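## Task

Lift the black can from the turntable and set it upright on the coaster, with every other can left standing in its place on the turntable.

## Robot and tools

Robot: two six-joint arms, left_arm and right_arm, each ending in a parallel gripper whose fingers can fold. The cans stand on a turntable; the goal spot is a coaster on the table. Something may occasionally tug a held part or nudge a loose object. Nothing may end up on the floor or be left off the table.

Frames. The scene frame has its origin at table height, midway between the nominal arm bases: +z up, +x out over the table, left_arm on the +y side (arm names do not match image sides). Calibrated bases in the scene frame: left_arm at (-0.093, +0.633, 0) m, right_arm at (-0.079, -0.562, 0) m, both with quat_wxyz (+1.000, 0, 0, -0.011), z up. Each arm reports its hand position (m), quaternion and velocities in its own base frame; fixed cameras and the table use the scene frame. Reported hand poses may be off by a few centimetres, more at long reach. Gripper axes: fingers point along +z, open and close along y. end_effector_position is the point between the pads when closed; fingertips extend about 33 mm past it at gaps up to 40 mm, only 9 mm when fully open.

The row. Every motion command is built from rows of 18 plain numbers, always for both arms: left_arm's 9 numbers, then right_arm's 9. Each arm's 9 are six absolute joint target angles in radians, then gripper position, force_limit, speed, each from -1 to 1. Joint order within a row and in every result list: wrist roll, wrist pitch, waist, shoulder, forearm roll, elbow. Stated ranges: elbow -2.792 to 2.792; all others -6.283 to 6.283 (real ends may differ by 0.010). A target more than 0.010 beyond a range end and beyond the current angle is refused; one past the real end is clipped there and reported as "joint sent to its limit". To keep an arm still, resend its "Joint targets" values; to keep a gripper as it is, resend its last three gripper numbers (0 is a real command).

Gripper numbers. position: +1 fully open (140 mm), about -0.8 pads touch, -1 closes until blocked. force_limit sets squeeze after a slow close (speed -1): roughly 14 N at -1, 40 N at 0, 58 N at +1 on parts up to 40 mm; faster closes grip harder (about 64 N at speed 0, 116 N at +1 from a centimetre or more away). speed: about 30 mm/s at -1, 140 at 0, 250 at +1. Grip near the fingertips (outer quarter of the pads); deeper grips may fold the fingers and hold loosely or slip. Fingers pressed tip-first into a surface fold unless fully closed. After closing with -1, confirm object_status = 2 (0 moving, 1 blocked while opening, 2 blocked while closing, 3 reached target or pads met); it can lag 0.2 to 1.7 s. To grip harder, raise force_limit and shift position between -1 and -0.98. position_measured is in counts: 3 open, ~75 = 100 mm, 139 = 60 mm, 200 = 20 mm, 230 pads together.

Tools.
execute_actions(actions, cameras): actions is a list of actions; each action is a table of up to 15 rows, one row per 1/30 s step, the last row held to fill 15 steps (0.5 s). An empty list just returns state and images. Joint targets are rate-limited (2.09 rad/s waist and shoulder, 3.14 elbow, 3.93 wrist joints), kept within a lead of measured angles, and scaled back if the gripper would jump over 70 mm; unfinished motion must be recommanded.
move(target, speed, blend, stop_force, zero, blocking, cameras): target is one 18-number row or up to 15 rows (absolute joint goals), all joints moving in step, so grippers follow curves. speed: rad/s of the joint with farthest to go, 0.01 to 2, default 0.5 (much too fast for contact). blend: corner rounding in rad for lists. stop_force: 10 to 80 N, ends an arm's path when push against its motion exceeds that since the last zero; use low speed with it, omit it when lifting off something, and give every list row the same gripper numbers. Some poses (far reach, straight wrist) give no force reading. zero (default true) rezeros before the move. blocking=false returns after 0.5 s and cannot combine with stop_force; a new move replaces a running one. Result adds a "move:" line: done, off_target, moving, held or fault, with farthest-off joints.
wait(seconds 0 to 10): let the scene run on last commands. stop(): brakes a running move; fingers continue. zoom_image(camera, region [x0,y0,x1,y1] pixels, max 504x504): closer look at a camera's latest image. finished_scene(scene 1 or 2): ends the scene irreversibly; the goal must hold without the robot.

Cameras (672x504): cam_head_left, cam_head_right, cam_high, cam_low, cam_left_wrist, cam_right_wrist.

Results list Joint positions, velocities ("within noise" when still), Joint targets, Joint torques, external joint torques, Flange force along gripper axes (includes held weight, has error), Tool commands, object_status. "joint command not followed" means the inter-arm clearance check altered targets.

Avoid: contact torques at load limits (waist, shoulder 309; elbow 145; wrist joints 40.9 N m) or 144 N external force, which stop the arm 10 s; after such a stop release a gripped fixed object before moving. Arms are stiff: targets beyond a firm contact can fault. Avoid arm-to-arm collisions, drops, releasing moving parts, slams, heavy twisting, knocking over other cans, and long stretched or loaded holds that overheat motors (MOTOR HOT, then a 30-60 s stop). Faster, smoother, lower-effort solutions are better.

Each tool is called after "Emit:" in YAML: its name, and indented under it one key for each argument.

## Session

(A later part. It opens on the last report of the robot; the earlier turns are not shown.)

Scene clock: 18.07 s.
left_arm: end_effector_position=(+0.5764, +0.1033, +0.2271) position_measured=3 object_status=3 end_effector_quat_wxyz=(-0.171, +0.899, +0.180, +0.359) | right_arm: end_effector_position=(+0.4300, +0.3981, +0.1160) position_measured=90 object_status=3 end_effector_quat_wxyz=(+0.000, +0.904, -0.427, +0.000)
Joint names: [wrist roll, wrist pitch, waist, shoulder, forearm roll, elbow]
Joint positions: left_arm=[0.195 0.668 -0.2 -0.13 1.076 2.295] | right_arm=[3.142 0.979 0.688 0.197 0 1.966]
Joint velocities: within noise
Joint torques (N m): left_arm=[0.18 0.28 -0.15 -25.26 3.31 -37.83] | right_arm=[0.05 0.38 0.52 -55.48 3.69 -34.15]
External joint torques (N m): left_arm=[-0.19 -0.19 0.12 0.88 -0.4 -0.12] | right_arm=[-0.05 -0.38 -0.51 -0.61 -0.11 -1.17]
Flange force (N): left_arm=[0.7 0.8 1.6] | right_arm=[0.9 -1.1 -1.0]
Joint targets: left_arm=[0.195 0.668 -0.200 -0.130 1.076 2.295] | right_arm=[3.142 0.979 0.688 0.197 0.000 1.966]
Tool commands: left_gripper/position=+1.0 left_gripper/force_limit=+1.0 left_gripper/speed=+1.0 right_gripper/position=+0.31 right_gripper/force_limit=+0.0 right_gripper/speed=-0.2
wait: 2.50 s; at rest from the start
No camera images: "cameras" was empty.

Emit:
wait:
  seconds: 2.26
  cameras: []

Emit:
move:
  target:
    - [0.195,0.668,-0.2,-0.13,1.076,2.295,1,1,1,3.1416,0.9763,0.568,0.1881,0,1.9772,-1,0,-0.2]
    - [0.195,0.668,-0.2,-0.13,1.076,2.295,1,1,1,3.1416,1.3204,0.53,0.0701,0,1.7511,-1,0,-0.2]
  speed: [0.231,0.6]
  blend: [0.03,0]

Scene clock: 20.67 s.
left_arm: end_effector_position=(+0.5764, +0.1033, +0.2271) position_measured=3 object_status=3 end_effector_quat_wxyz=(-0.171, +0.899, +0.180, +0.359) | right_arm: end_effector_position=(+0.4300, +0.3981, +0.1160) position_measured=90 object_status=3 end_effector_quat_wxyz=(+0.000, +0.904, -0.427, +0.000)
Joint names: [wrist roll, wrist pitch, waist, shoulder, forearm roll, elbow]
Joint positions: left_arm=[0.195 0.668 -0.2 -0.13 1.076 2.295] | right_arm=[3.142 0.979 0.688 0.197 0 1.966]
Joint velocities: within noise
Joint torques (N m): left_arm=[0.19 0.24 -0.42 -25.01 3.27 -37.67] | right_arm=[0.08 0.38 0.43 -55.44 3.7 -34.15]
External joint torques (N m): left_arm=[-0.19 -0.16 0.33 0.59 -0.36 -0.26] | right_arm=[-0.08 -0.39 -0.5 -0.73 -0.11 -1.24]
Flange force (N): left_arm=[1.0 0.2 1.4] | right_arm=[0.9 -1.1 -1.1]
Joint targets: left_arm=[0.195 0.668 -0.200 -0.130 1.076 2.295] | right_arm=[3.142 0.979 0.688 0.197 0.000 1.966]
Tool commands: left_gripper/position=+1.0 left_gripper/force_limit=+1.0 left_gripper/speed=+1.0 right_gripper/position=+0.31 right_gripper/force_limit=+0.0 right_gripper/speed=-0.2
wait: 2.27 s; at rest from the start
No camera images: "cameras" was empty.

Scene clock: 22.17 s.
left_arm: end_effector_position=(+0.5764, +0.1033, +0.2271) position_measured=3 object_status=3 end_effector_quat_wxyz=(-0.171, +0.899, +0.180, +0.359) | right_arm: end_effector_position=(+0.4873, +0.3255, +0.2999) position_measured=170 object_status=2 end_effector_quat_wxyz=(+0.000, +0.868, -0.497, +0.000)
Joint names: [wrist roll, wrist pitch, waist, shoulder, forearm roll, elbow]
Joint positions: left_arm=[0.195 0.668 -0.2 -0.13 1.076 2.295] | right_arm=[3.142 1.32 0.53 0.07 0 1.751]
Joint velocities: within noise
Joint torques (N m): left_arm=[0.2 0.23 -0.3 -24.93 3.3 -37.67] | right_arm=[0.07 0.33 0.63 -49.41 4.37 -41.03]
External joint torques (N m): left_arm=[-0.21 -0.15 0.34 -0.01 -0.38 -0.43] | right_arm=[-0.07 -0.34 -0.7 1.34 -0.2 -0.07]
Flange force (N): left_arm=[1.1 -0.4 0.3] | right_arm=[1.2 -2.2 1.1]
Joint targets: left_arm=[0.195 0.668 -0.200 -0.130 1.076 2.295] | right_arm=[3.142 1.320 0.530 0.070 0.000 1.751]
move: done

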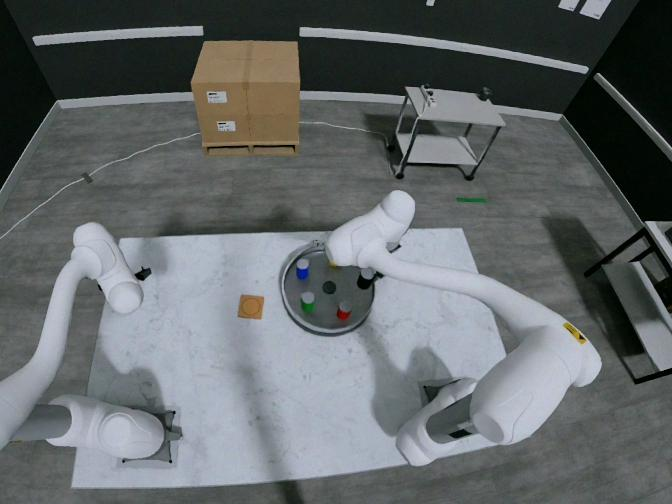

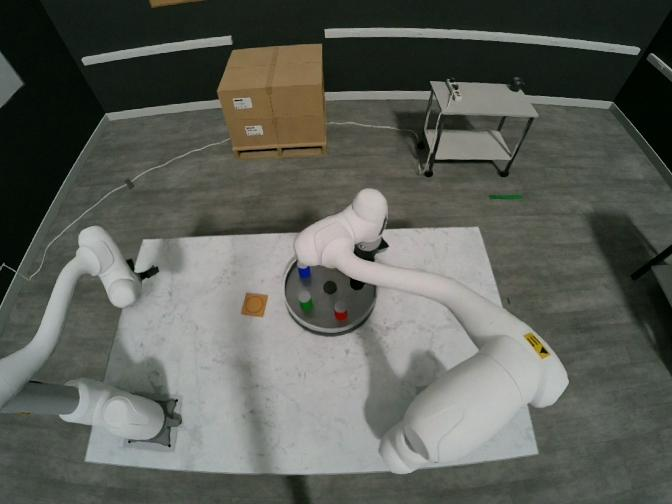

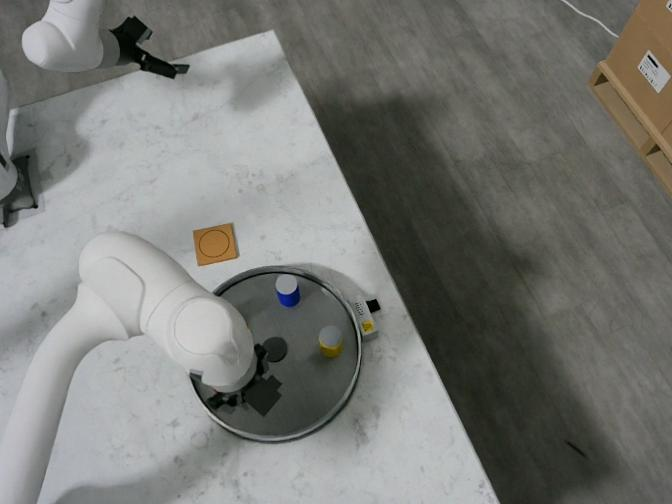

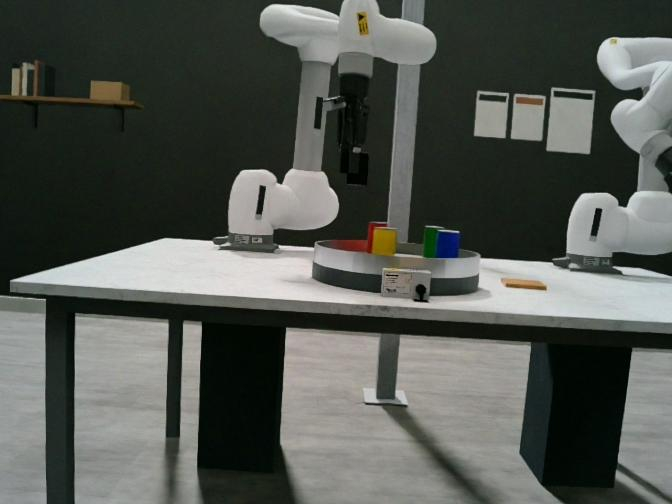

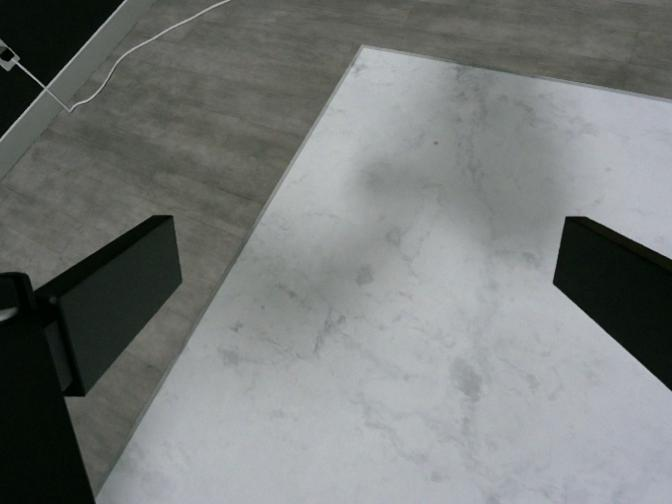

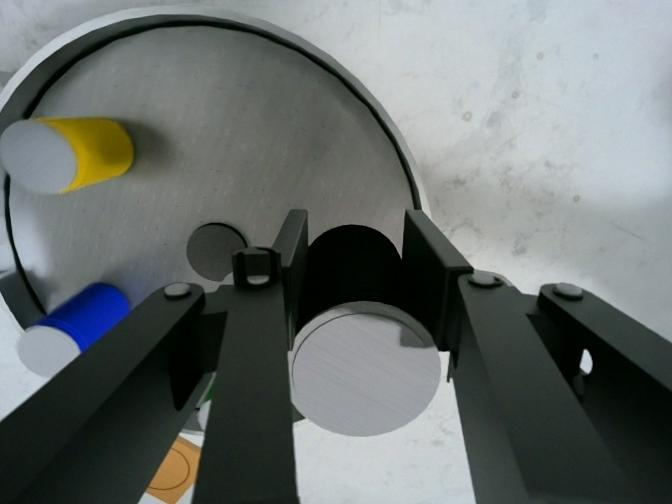

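Emit:
zoom_image:
  camera: "cam_right_wrist"
  region: [240, 180, 500, 460]

Emit:
zoom_image:
  camera: "cam_low"
  region: [300, 80, 420, 200]

Scaled by 1.800.

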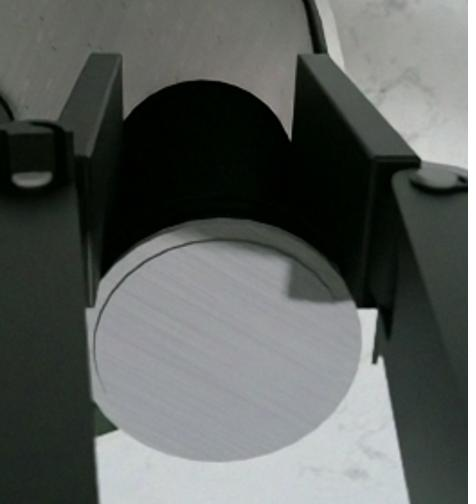

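Scaled by 4.200.

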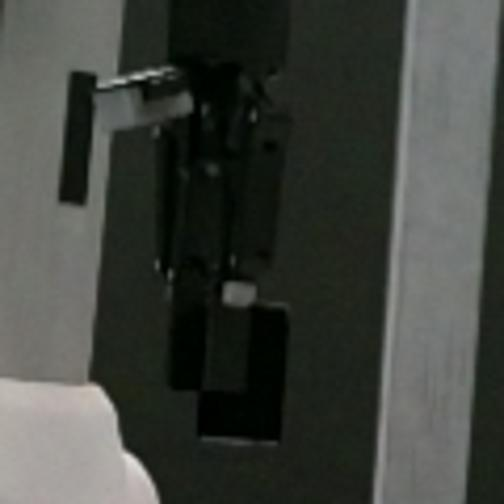

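Emit:
move:
  target:
    - [0.195,0.668,-0.2,-0.13,1.076,2.295,1,1,1,3.1416,1.4789,0.98,0.6819,0,0.9808,-1,0,-0.2]
    - [0.195,0.668,-0.2,-0.13,1.076,2.295,1,1,1,3.1416,1.3507,0.98,0.7052,0,1.0857,-1,0,-0.2]
  speed: [0.4,0.12]
  blend: [0.04,0]
  cameras: ["cam_high","cam_low","cam_right_wrist","cam_head_left"]

Emit:
zoom_image:
  camera: "cam_high"
  region: [150, 170, 290, 310]

Emit:
zoom_image:
  camera: "cam_low"
  region: [450, 190, 570, 310]

Scene clock: 27.17 s.
left_arm: end_effector_position=(+0.5764, +0.1033, +0.2271) position_measured=3 object_status=3 end_effector_quat_wxyz=(-0.171, +0.899, +0.180, +0.359) | right_arm: end_effector_position=(+0.4991, +0.8060, +0.1700) position_measured=170 object_status=2 end_effector_quat_wxyz=(+0.000, +0.957, -0.291, +0.000)
Joint names: [wrist roll, wrist pitch, waist, shoulder, forearm roll, elbow]
Joint positions: left_arm=[0.195 0.668 -0.2 -0.13 1.076 2.295] | right_arm=[3.142 1.351 0.98 0.705 0 1.086]
Joint velocities: within noise
Joint torques (N m): left_arm=[0.17 0.29 -0.27 -24.81 3.3 -37.71] | right_arm=[0.05 0.38 0.62 -110.75 4.4 -41.39]
External joint torques (N m): left_arm=[-0.18 -0.2 0.2 0.4 -0.4 -0.12] | right_arm=[-0.05 -0.39 -0.37 0.78 -0.16 -0.28]
Flange force (N): left_arm=[0.7 0.1 0.8] | right_arm=[0.4 -1.8 0.6]
Joint targets: left_arm=[0.195 0.668 -0.200 -0.130 1.076 2.295] | right_arm=[3.142 1.351 0.980 0.705 0.000 1.086]
move: done
Images, in order (width x height): cam_head_left 672x504, cam_high 672x504, cam_low 672x504, cam_right_wrist 672x504.

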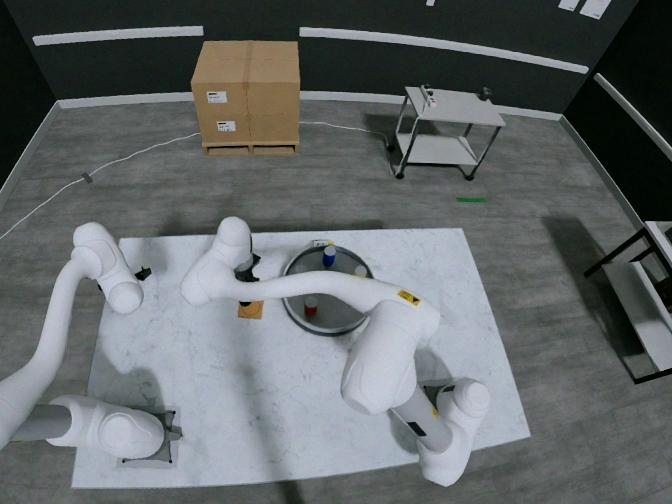

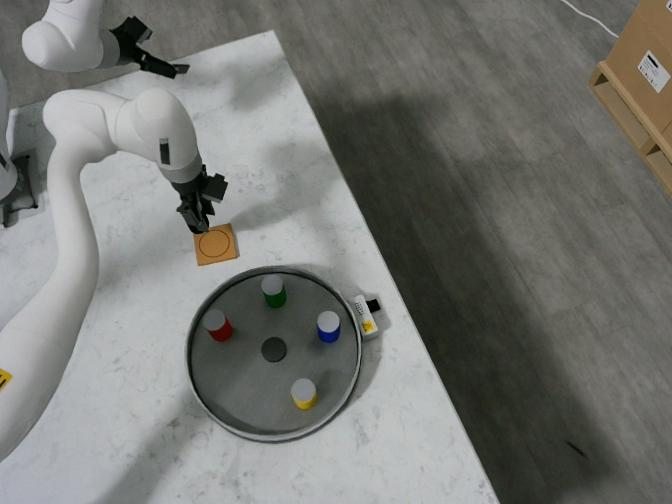

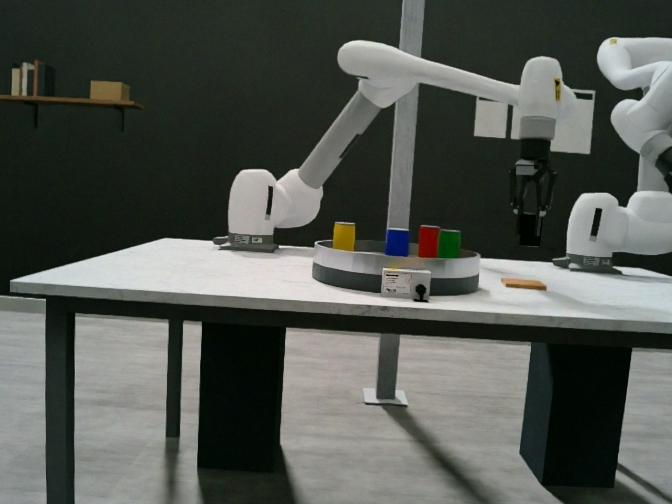

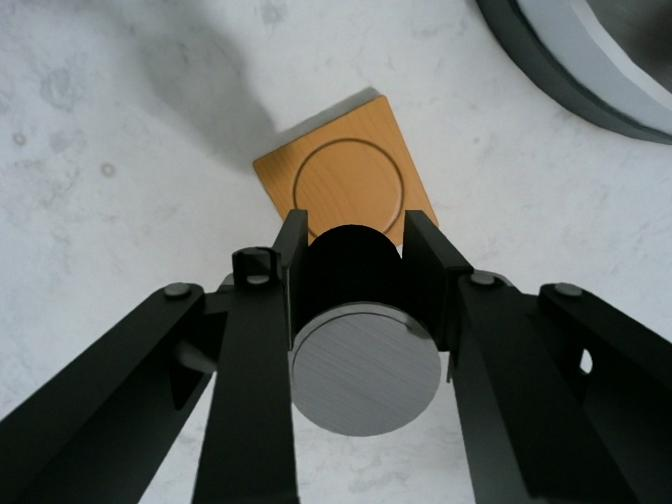

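Scaled by 3.600.

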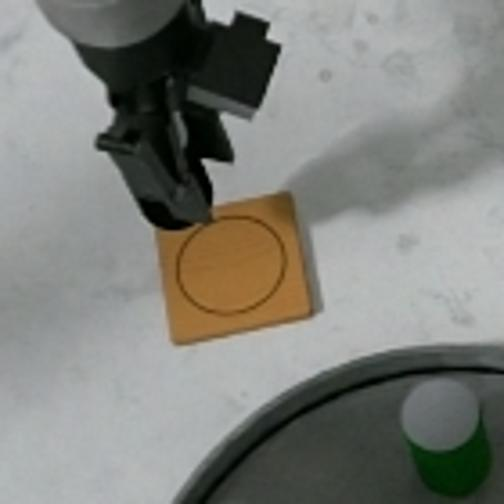

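Scaled by 4.200.

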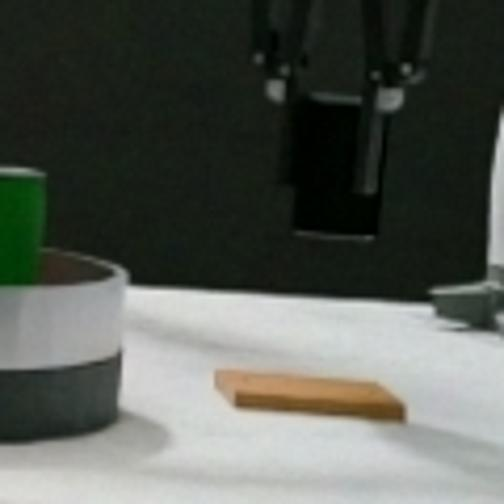

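Emit:
move:
  target: [0.195,0.668,-0.2,-0.13,1.076,2.295,1,1,1,3.1416,1.2642,0.945,0.7256,0,1.1518,-1,0,-0.2]
  speed: 0.1
  cameras: ["cam_high","cam_low","cam_right_wrist"]

Emit:
zoom_image:
  camera: "cam_high"
  region: [150, 170, 290, 310]

Emit:
zoom_image:
  camera: "cam_low"
  region: [450, 190, 570, 310]

Emit:
zoom_image:
  camera: "cam_right_wrist"
  region: [200, 60, 500, 360]

Scene clock: 32.70 s.
left_arm: end_effector_position=(+0.5764, +0.1033, +0.2271) position_measured=3 object_status=3 end_effector_quat_wxyz=(-0.171, +0.899, +0.180, +0.359) | right_arm: end_effector_position=(+0.5252, +0.7856, +0.1151) position_measured=170 object_status=2 end_effector_quat_wxyz=(+0.000, +0.951, -0.308, +0.000)
Joint names: [wrist roll, wrist pitch, waist, shoulder, forearm roll, elbow]
Joint positions: left_arm=[0.195 0.668 -0.2 -0.13 1.076 2.295] | right_arm=[3.142 1.264 0.945 0.726 0 1.152]
Joint velocities: within noise
Joint torques (N m): left_arm=[0.19 0.28 -0.33 -25.28 3.28 -37.73] | right_arm=[0.06 0.38 0.55 -111.47 4.28 -39.93]
External joint torques (N m): left_arm=[-0.2 -0.19 0.28 0.88 -0.38 -0.07] | right_arm=[-0.06 -0.38 -0.62 0.77 -0.15 -0.77]
Flange force (N): left_arm=[0.7 0.5 1.8] | right_arm=[0.6 -3.1 0.3]
Joint targets: left_arm=[0.195 0.668 -0.200 -0.130 1.076 2.295] | right_arm=[3.142 1.264 0.945 0.726 0.000 1.152]
move: done
Images, in order (width x height): cam_high 672x504, cam_low 672x504, cam_right_wrist 672x504.

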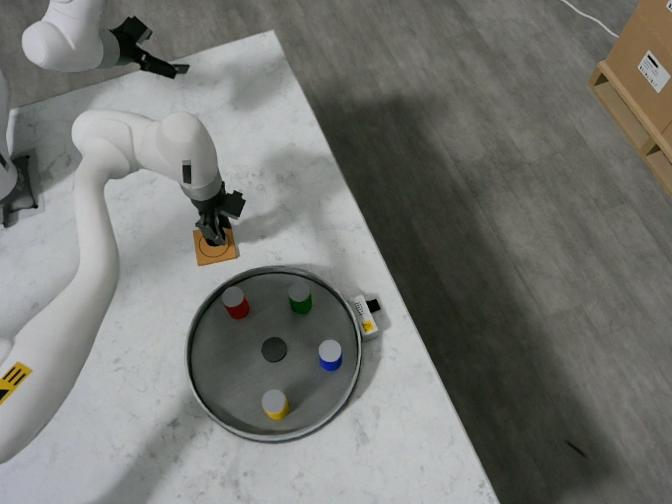

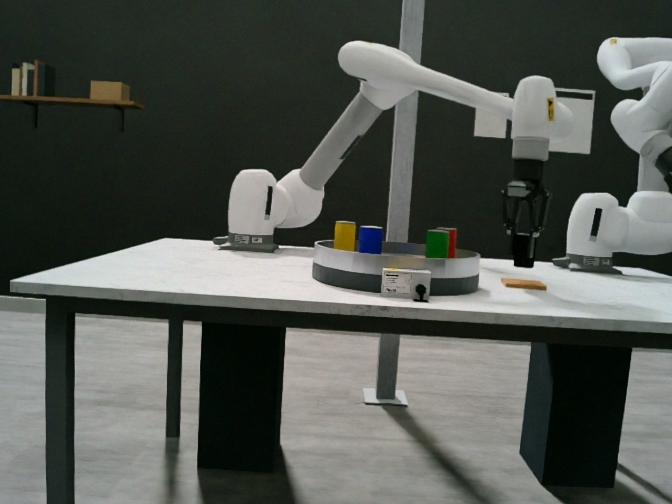

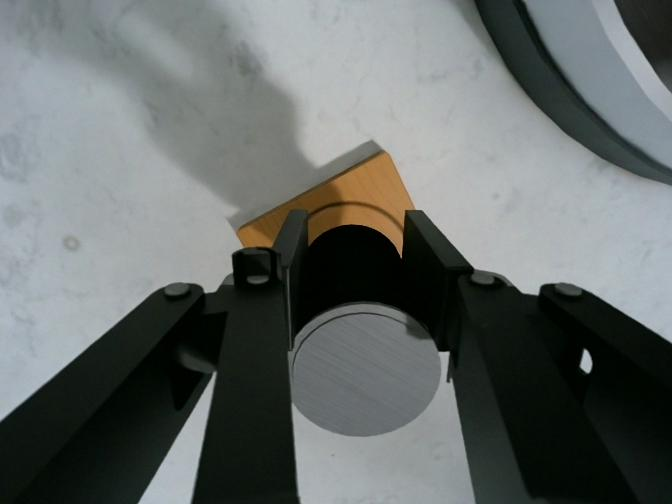

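Scaled by 3.600.

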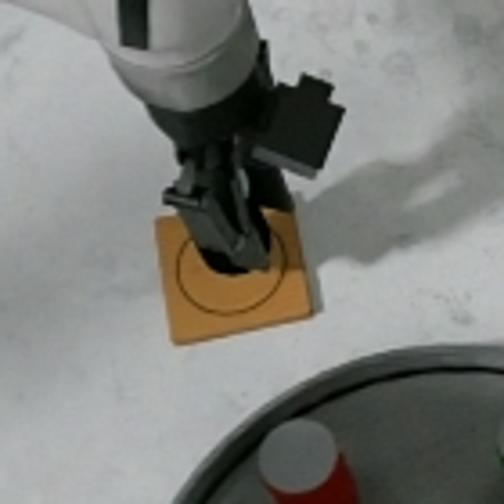

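Scaled by 4.200.

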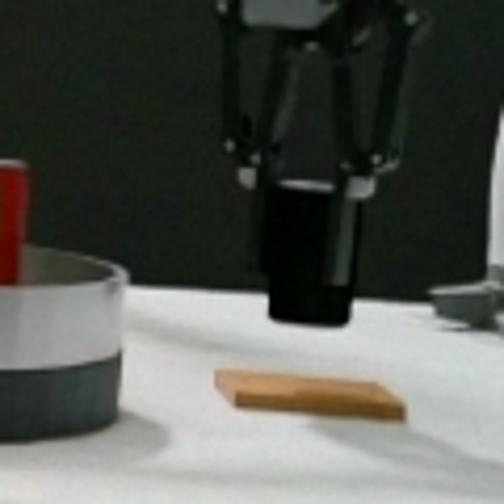

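Scaled by 1.680.

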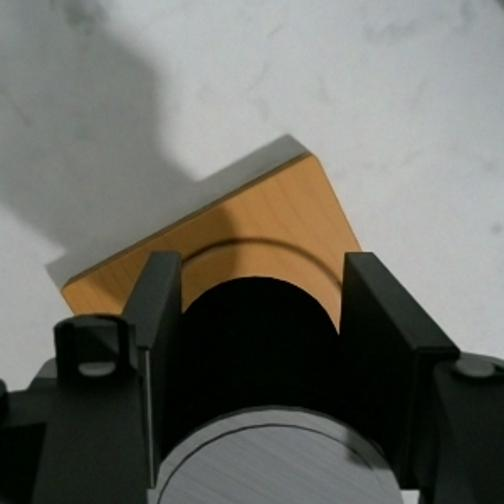

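Emit:
move:
  target: [0.195,0.668,-0.2,-0.13,1.076,2.295,1,1,1,3.1416,1.2642,0.949,0.7256,0,1.1518,-1,0,-0.2]
  speed: 0.1
  cameras: []

Emit:
move:
  target: [0.195,0.668,-0.2,-0.13,1.076,2.295,1,1,1,3.1416,1.1994,0.949,0.752,0,1.1902,-1,0,-0.2]
  speed: 0.022
  stop_force: 11
  cameras: ["cam_high","cam_low","cam_right_wrist"]

Emit:
zoom_image:
  camera: "cam_high"
  region: [150, 170, 290, 310]

Emit:
zoom_image:
  camera: "cam_low"
  region: [450, 190, 570, 310]

Emit:
zoom_image:
  camera: "cam_right_wrist"
  region: [200, 60, 500, 360]

Scene clock: 34.63 s.
left_arm: end_effector_position=(+0.5764, +0.1033, +0.2271) position_measured=3 object_status=3 end_effector_quat_wxyz=(-0.171, +0.899, +0.180, +0.359) | right_arm: end_effector_position=(+0.5220, +0.7877, +0.1151) position_measured=170 object_status=2 end_effector_quat_wxyz=(+0.000, +0.952, -0.306, +0.000)
Joint names: [wrist roll, wrist pitch, waist, shoulder, forearm roll, elbow]
Joint positions: left_arm=[0.195 0.668 -0.2 -0.13 1.076 2.295] | right_arm=[3.142 1.264 0.949 0.726 0 1.152]
Joint velocities: within noise
Joint torques (N m): left_arm=[0.19 0.25 -0.12 -25 3.28 -37.78] | right_arm=[0.07 0.38 0.92 -111.33 4.3 -39.94]
External joint torques (N m): left_arm=[-0.2 -0.16 0.1 0.85 -0.4 0.05] | right_arm=[-0.07 -0.39 -0.62 1.31 -0.17 -0.62]
Flange force (N): left_arm=[0.4 0.8 1.4] | right_arm=[0.6 -3.5 0.7]
Joint targets: left_arm=[0.195 0.668 -0.200 -0.130 1.076 2.295] | right_arm=[3.142 1.264 0.949 0.726 0.000 1.152]
move: done
No camera images: "cameras" was empty.

Scene clock: 37.87 s.
left_arm: end_effector_position=(+0.5764, +0.1033, +0.2271) position_measured=3 object_status=3 end_effector_quat_wxyz=(-0.171, +0.899, +0.180, +0.359) | right_arm: end_effector_position=(+0.5222, +0.7879, +0.0747) position_measured=170 object_status=2 end_effector_quat_wxyz=(+0.000, +0.952, -0.306, +0.000)
Joint names: [wrist roll, wrist pitch, waist, shoulder, forearm roll, elbow]
Joint positions: left_arm=[0.195 0.668 -0.2 -0.13 1.076 2.295] | right_arm=[3.142 1.206 0.949 0.749 0 1.186]
Joint velocities: within noise
Joint torques (N m): left_arm=[0.18 0.27 -0.34 -25.19 3.26 -37.8] | right_arm=[0.08 -0.4 1.62 -95.33 4.28 -31.34]
External joint torques (N m): left_arm=[-0.19 -0.17 0.43 0.54 -0.37 0.01] | right_arm=[-0.08 0.4 -1.56 -15.84 -0.25 -8.36]
Flange force (N): left_arm=[0.6 -0.2 1.4] | right_arm=[1.8 0.6 -17.0]
Joint targets: left_arm=[0.195 0.668 -0.200 -0.130 1.076 2.295] | right_arm=[3.142 1.206 0.949 0.749 0.000 1.186]
move: contact (right_arm)
Images, in order (width x height): cam_high 672x504, cam_low 672x504, cam_right_wrist 672x504.

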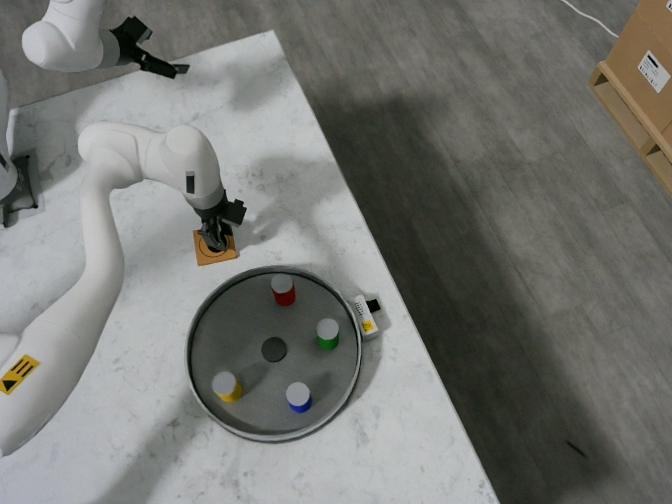

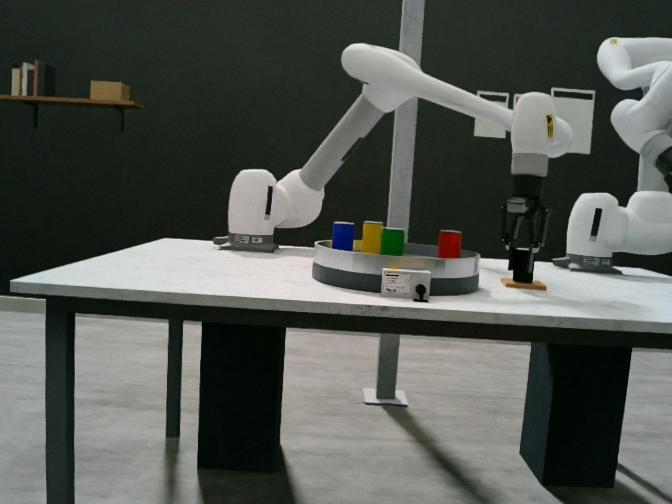

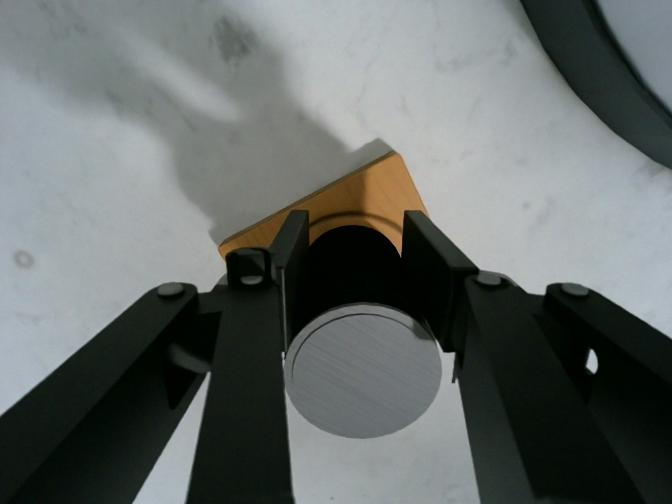

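Scaled by 3.600.

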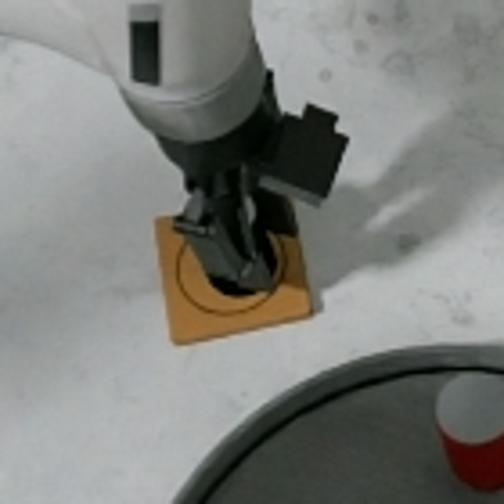

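Scaled by 4.200.

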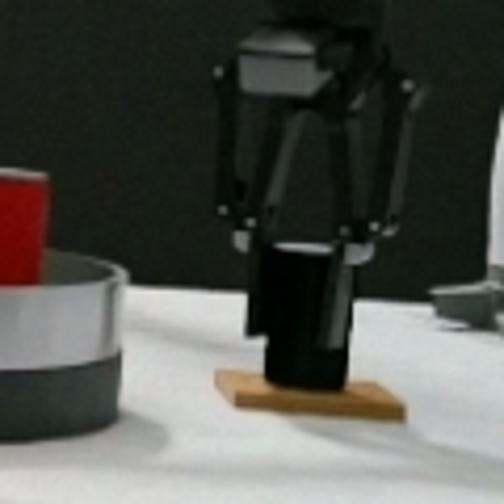

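Scaled by 1.680.

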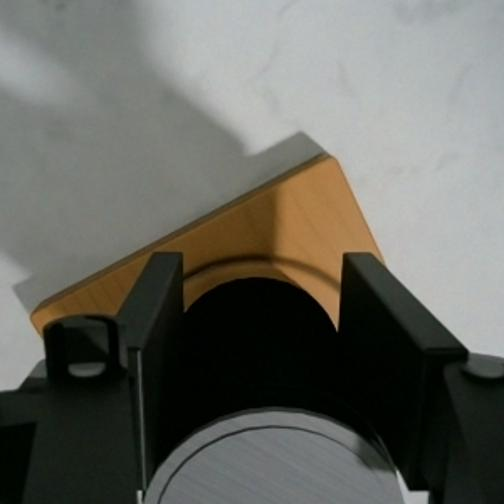

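Emit:
move:
  target:
    - [0.195,0.668,-0.2,-0.13,1.076,2.295,1,1,1,3.1416,1.206,0.949,0.749,0,1.186,0.3,0,-1]
    - [0.195,0.668,-0.2,-0.13,1.076,2.295,1,1,1,3.1416,1.4748,0.949,0.6761,0,0.9907,0.3,0,-1]
  speed: [0.2,0.2]
  cameras: ["cam_high","cam_low","cam_right_wrist"]

Emit:
zoom_image:
  camera: "cam_low"
  region: [450, 190, 570, 310]

Scene clock: 41.87 s.
left_arm: end_effector_position=(+0.5764, +0.1033, +0.2271) position_measured=3 object_status=3 end_effector_quat_wxyz=(-0.171, +0.899, +0.180, +0.359) | right_arm: end_effector_position=(+0.5221, +0.7877, +0.2500) position_measured=91 object_status=3 end_effector_quat_wxyz=(+0.000, +0.952, -0.306, +0.000)
Joint names: [wrist roll, wrist pitch, waist, shoulder, forearm roll, elbow]
Joint positions: left_arm=[0.195 0.668 -0.2 -0.13 1.076 2.295] | right_arm=[3.142 1.475 0.949 0.676 0 0.991]
Joint velocities: within noise
Joint torques (N m): left_arm=[0.2 0.26 0.03 -25.26 3.27 -37.84] | right_arm=[0.05 0.45 0.69 -107.53 4.41 -41.29]
External joint torques (N m): left_arm=[-0.2 -0.18 -0.02 0.65 -0.37 -0.12] | right_arm=[-0.05 -0.46 -0.76 -0.91 -0.1 -1.18]
Flange force (N): left_arm=[0.4 0.9 1.0] | right_arm=[0.8 -1.5 -1.2]
Joint targets: left_arm=[0.195 0.668 -0.200 -0.130 1.076 2.295] | right_arm=[3.142 1.475 0.949 0.676 0.000 0.991]
move: done
Images, in order (width x height): cam_high 672x504, cam_low 672x504, cam_right_wrist 672x504.

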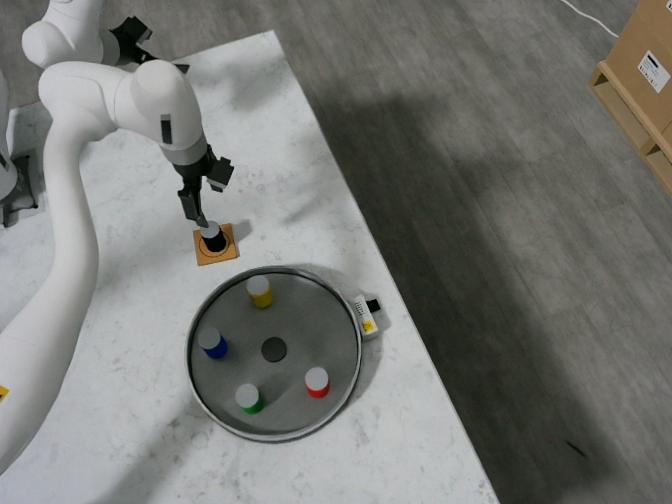

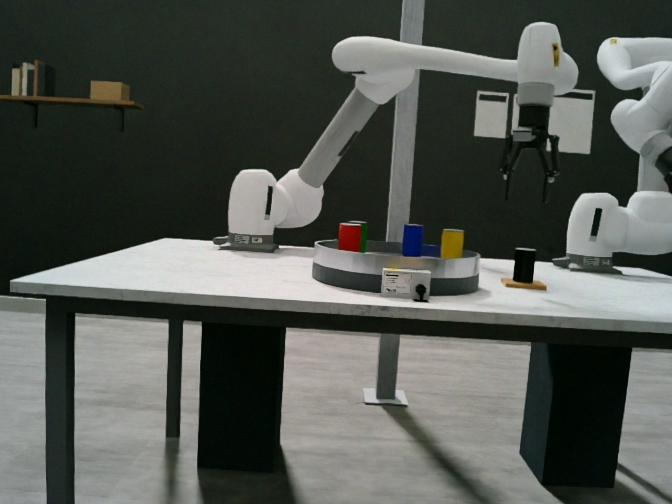

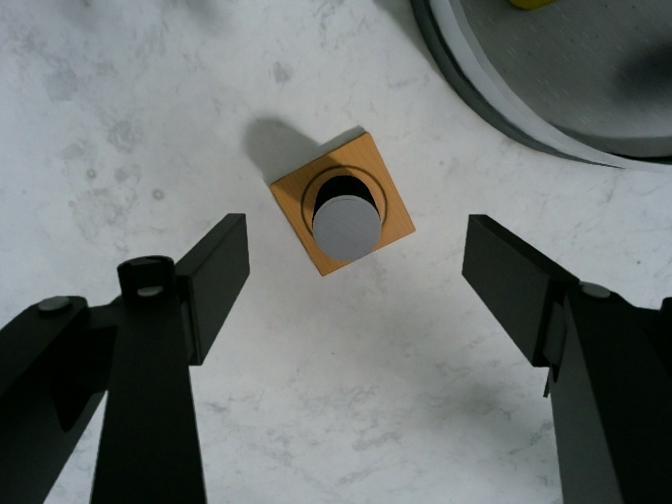

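Scaled by 4.200.

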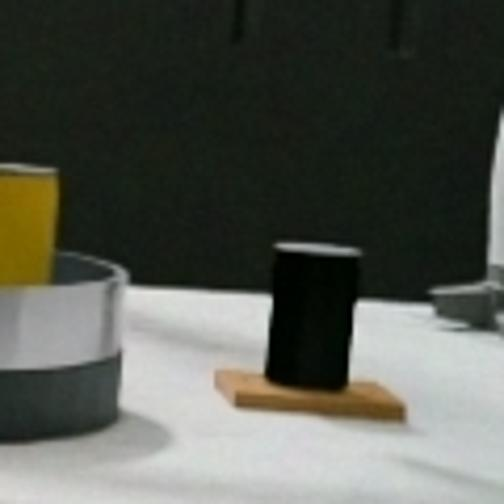

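Emit:
finished_scene:
  scene: 2

The scene is finished: the task was done.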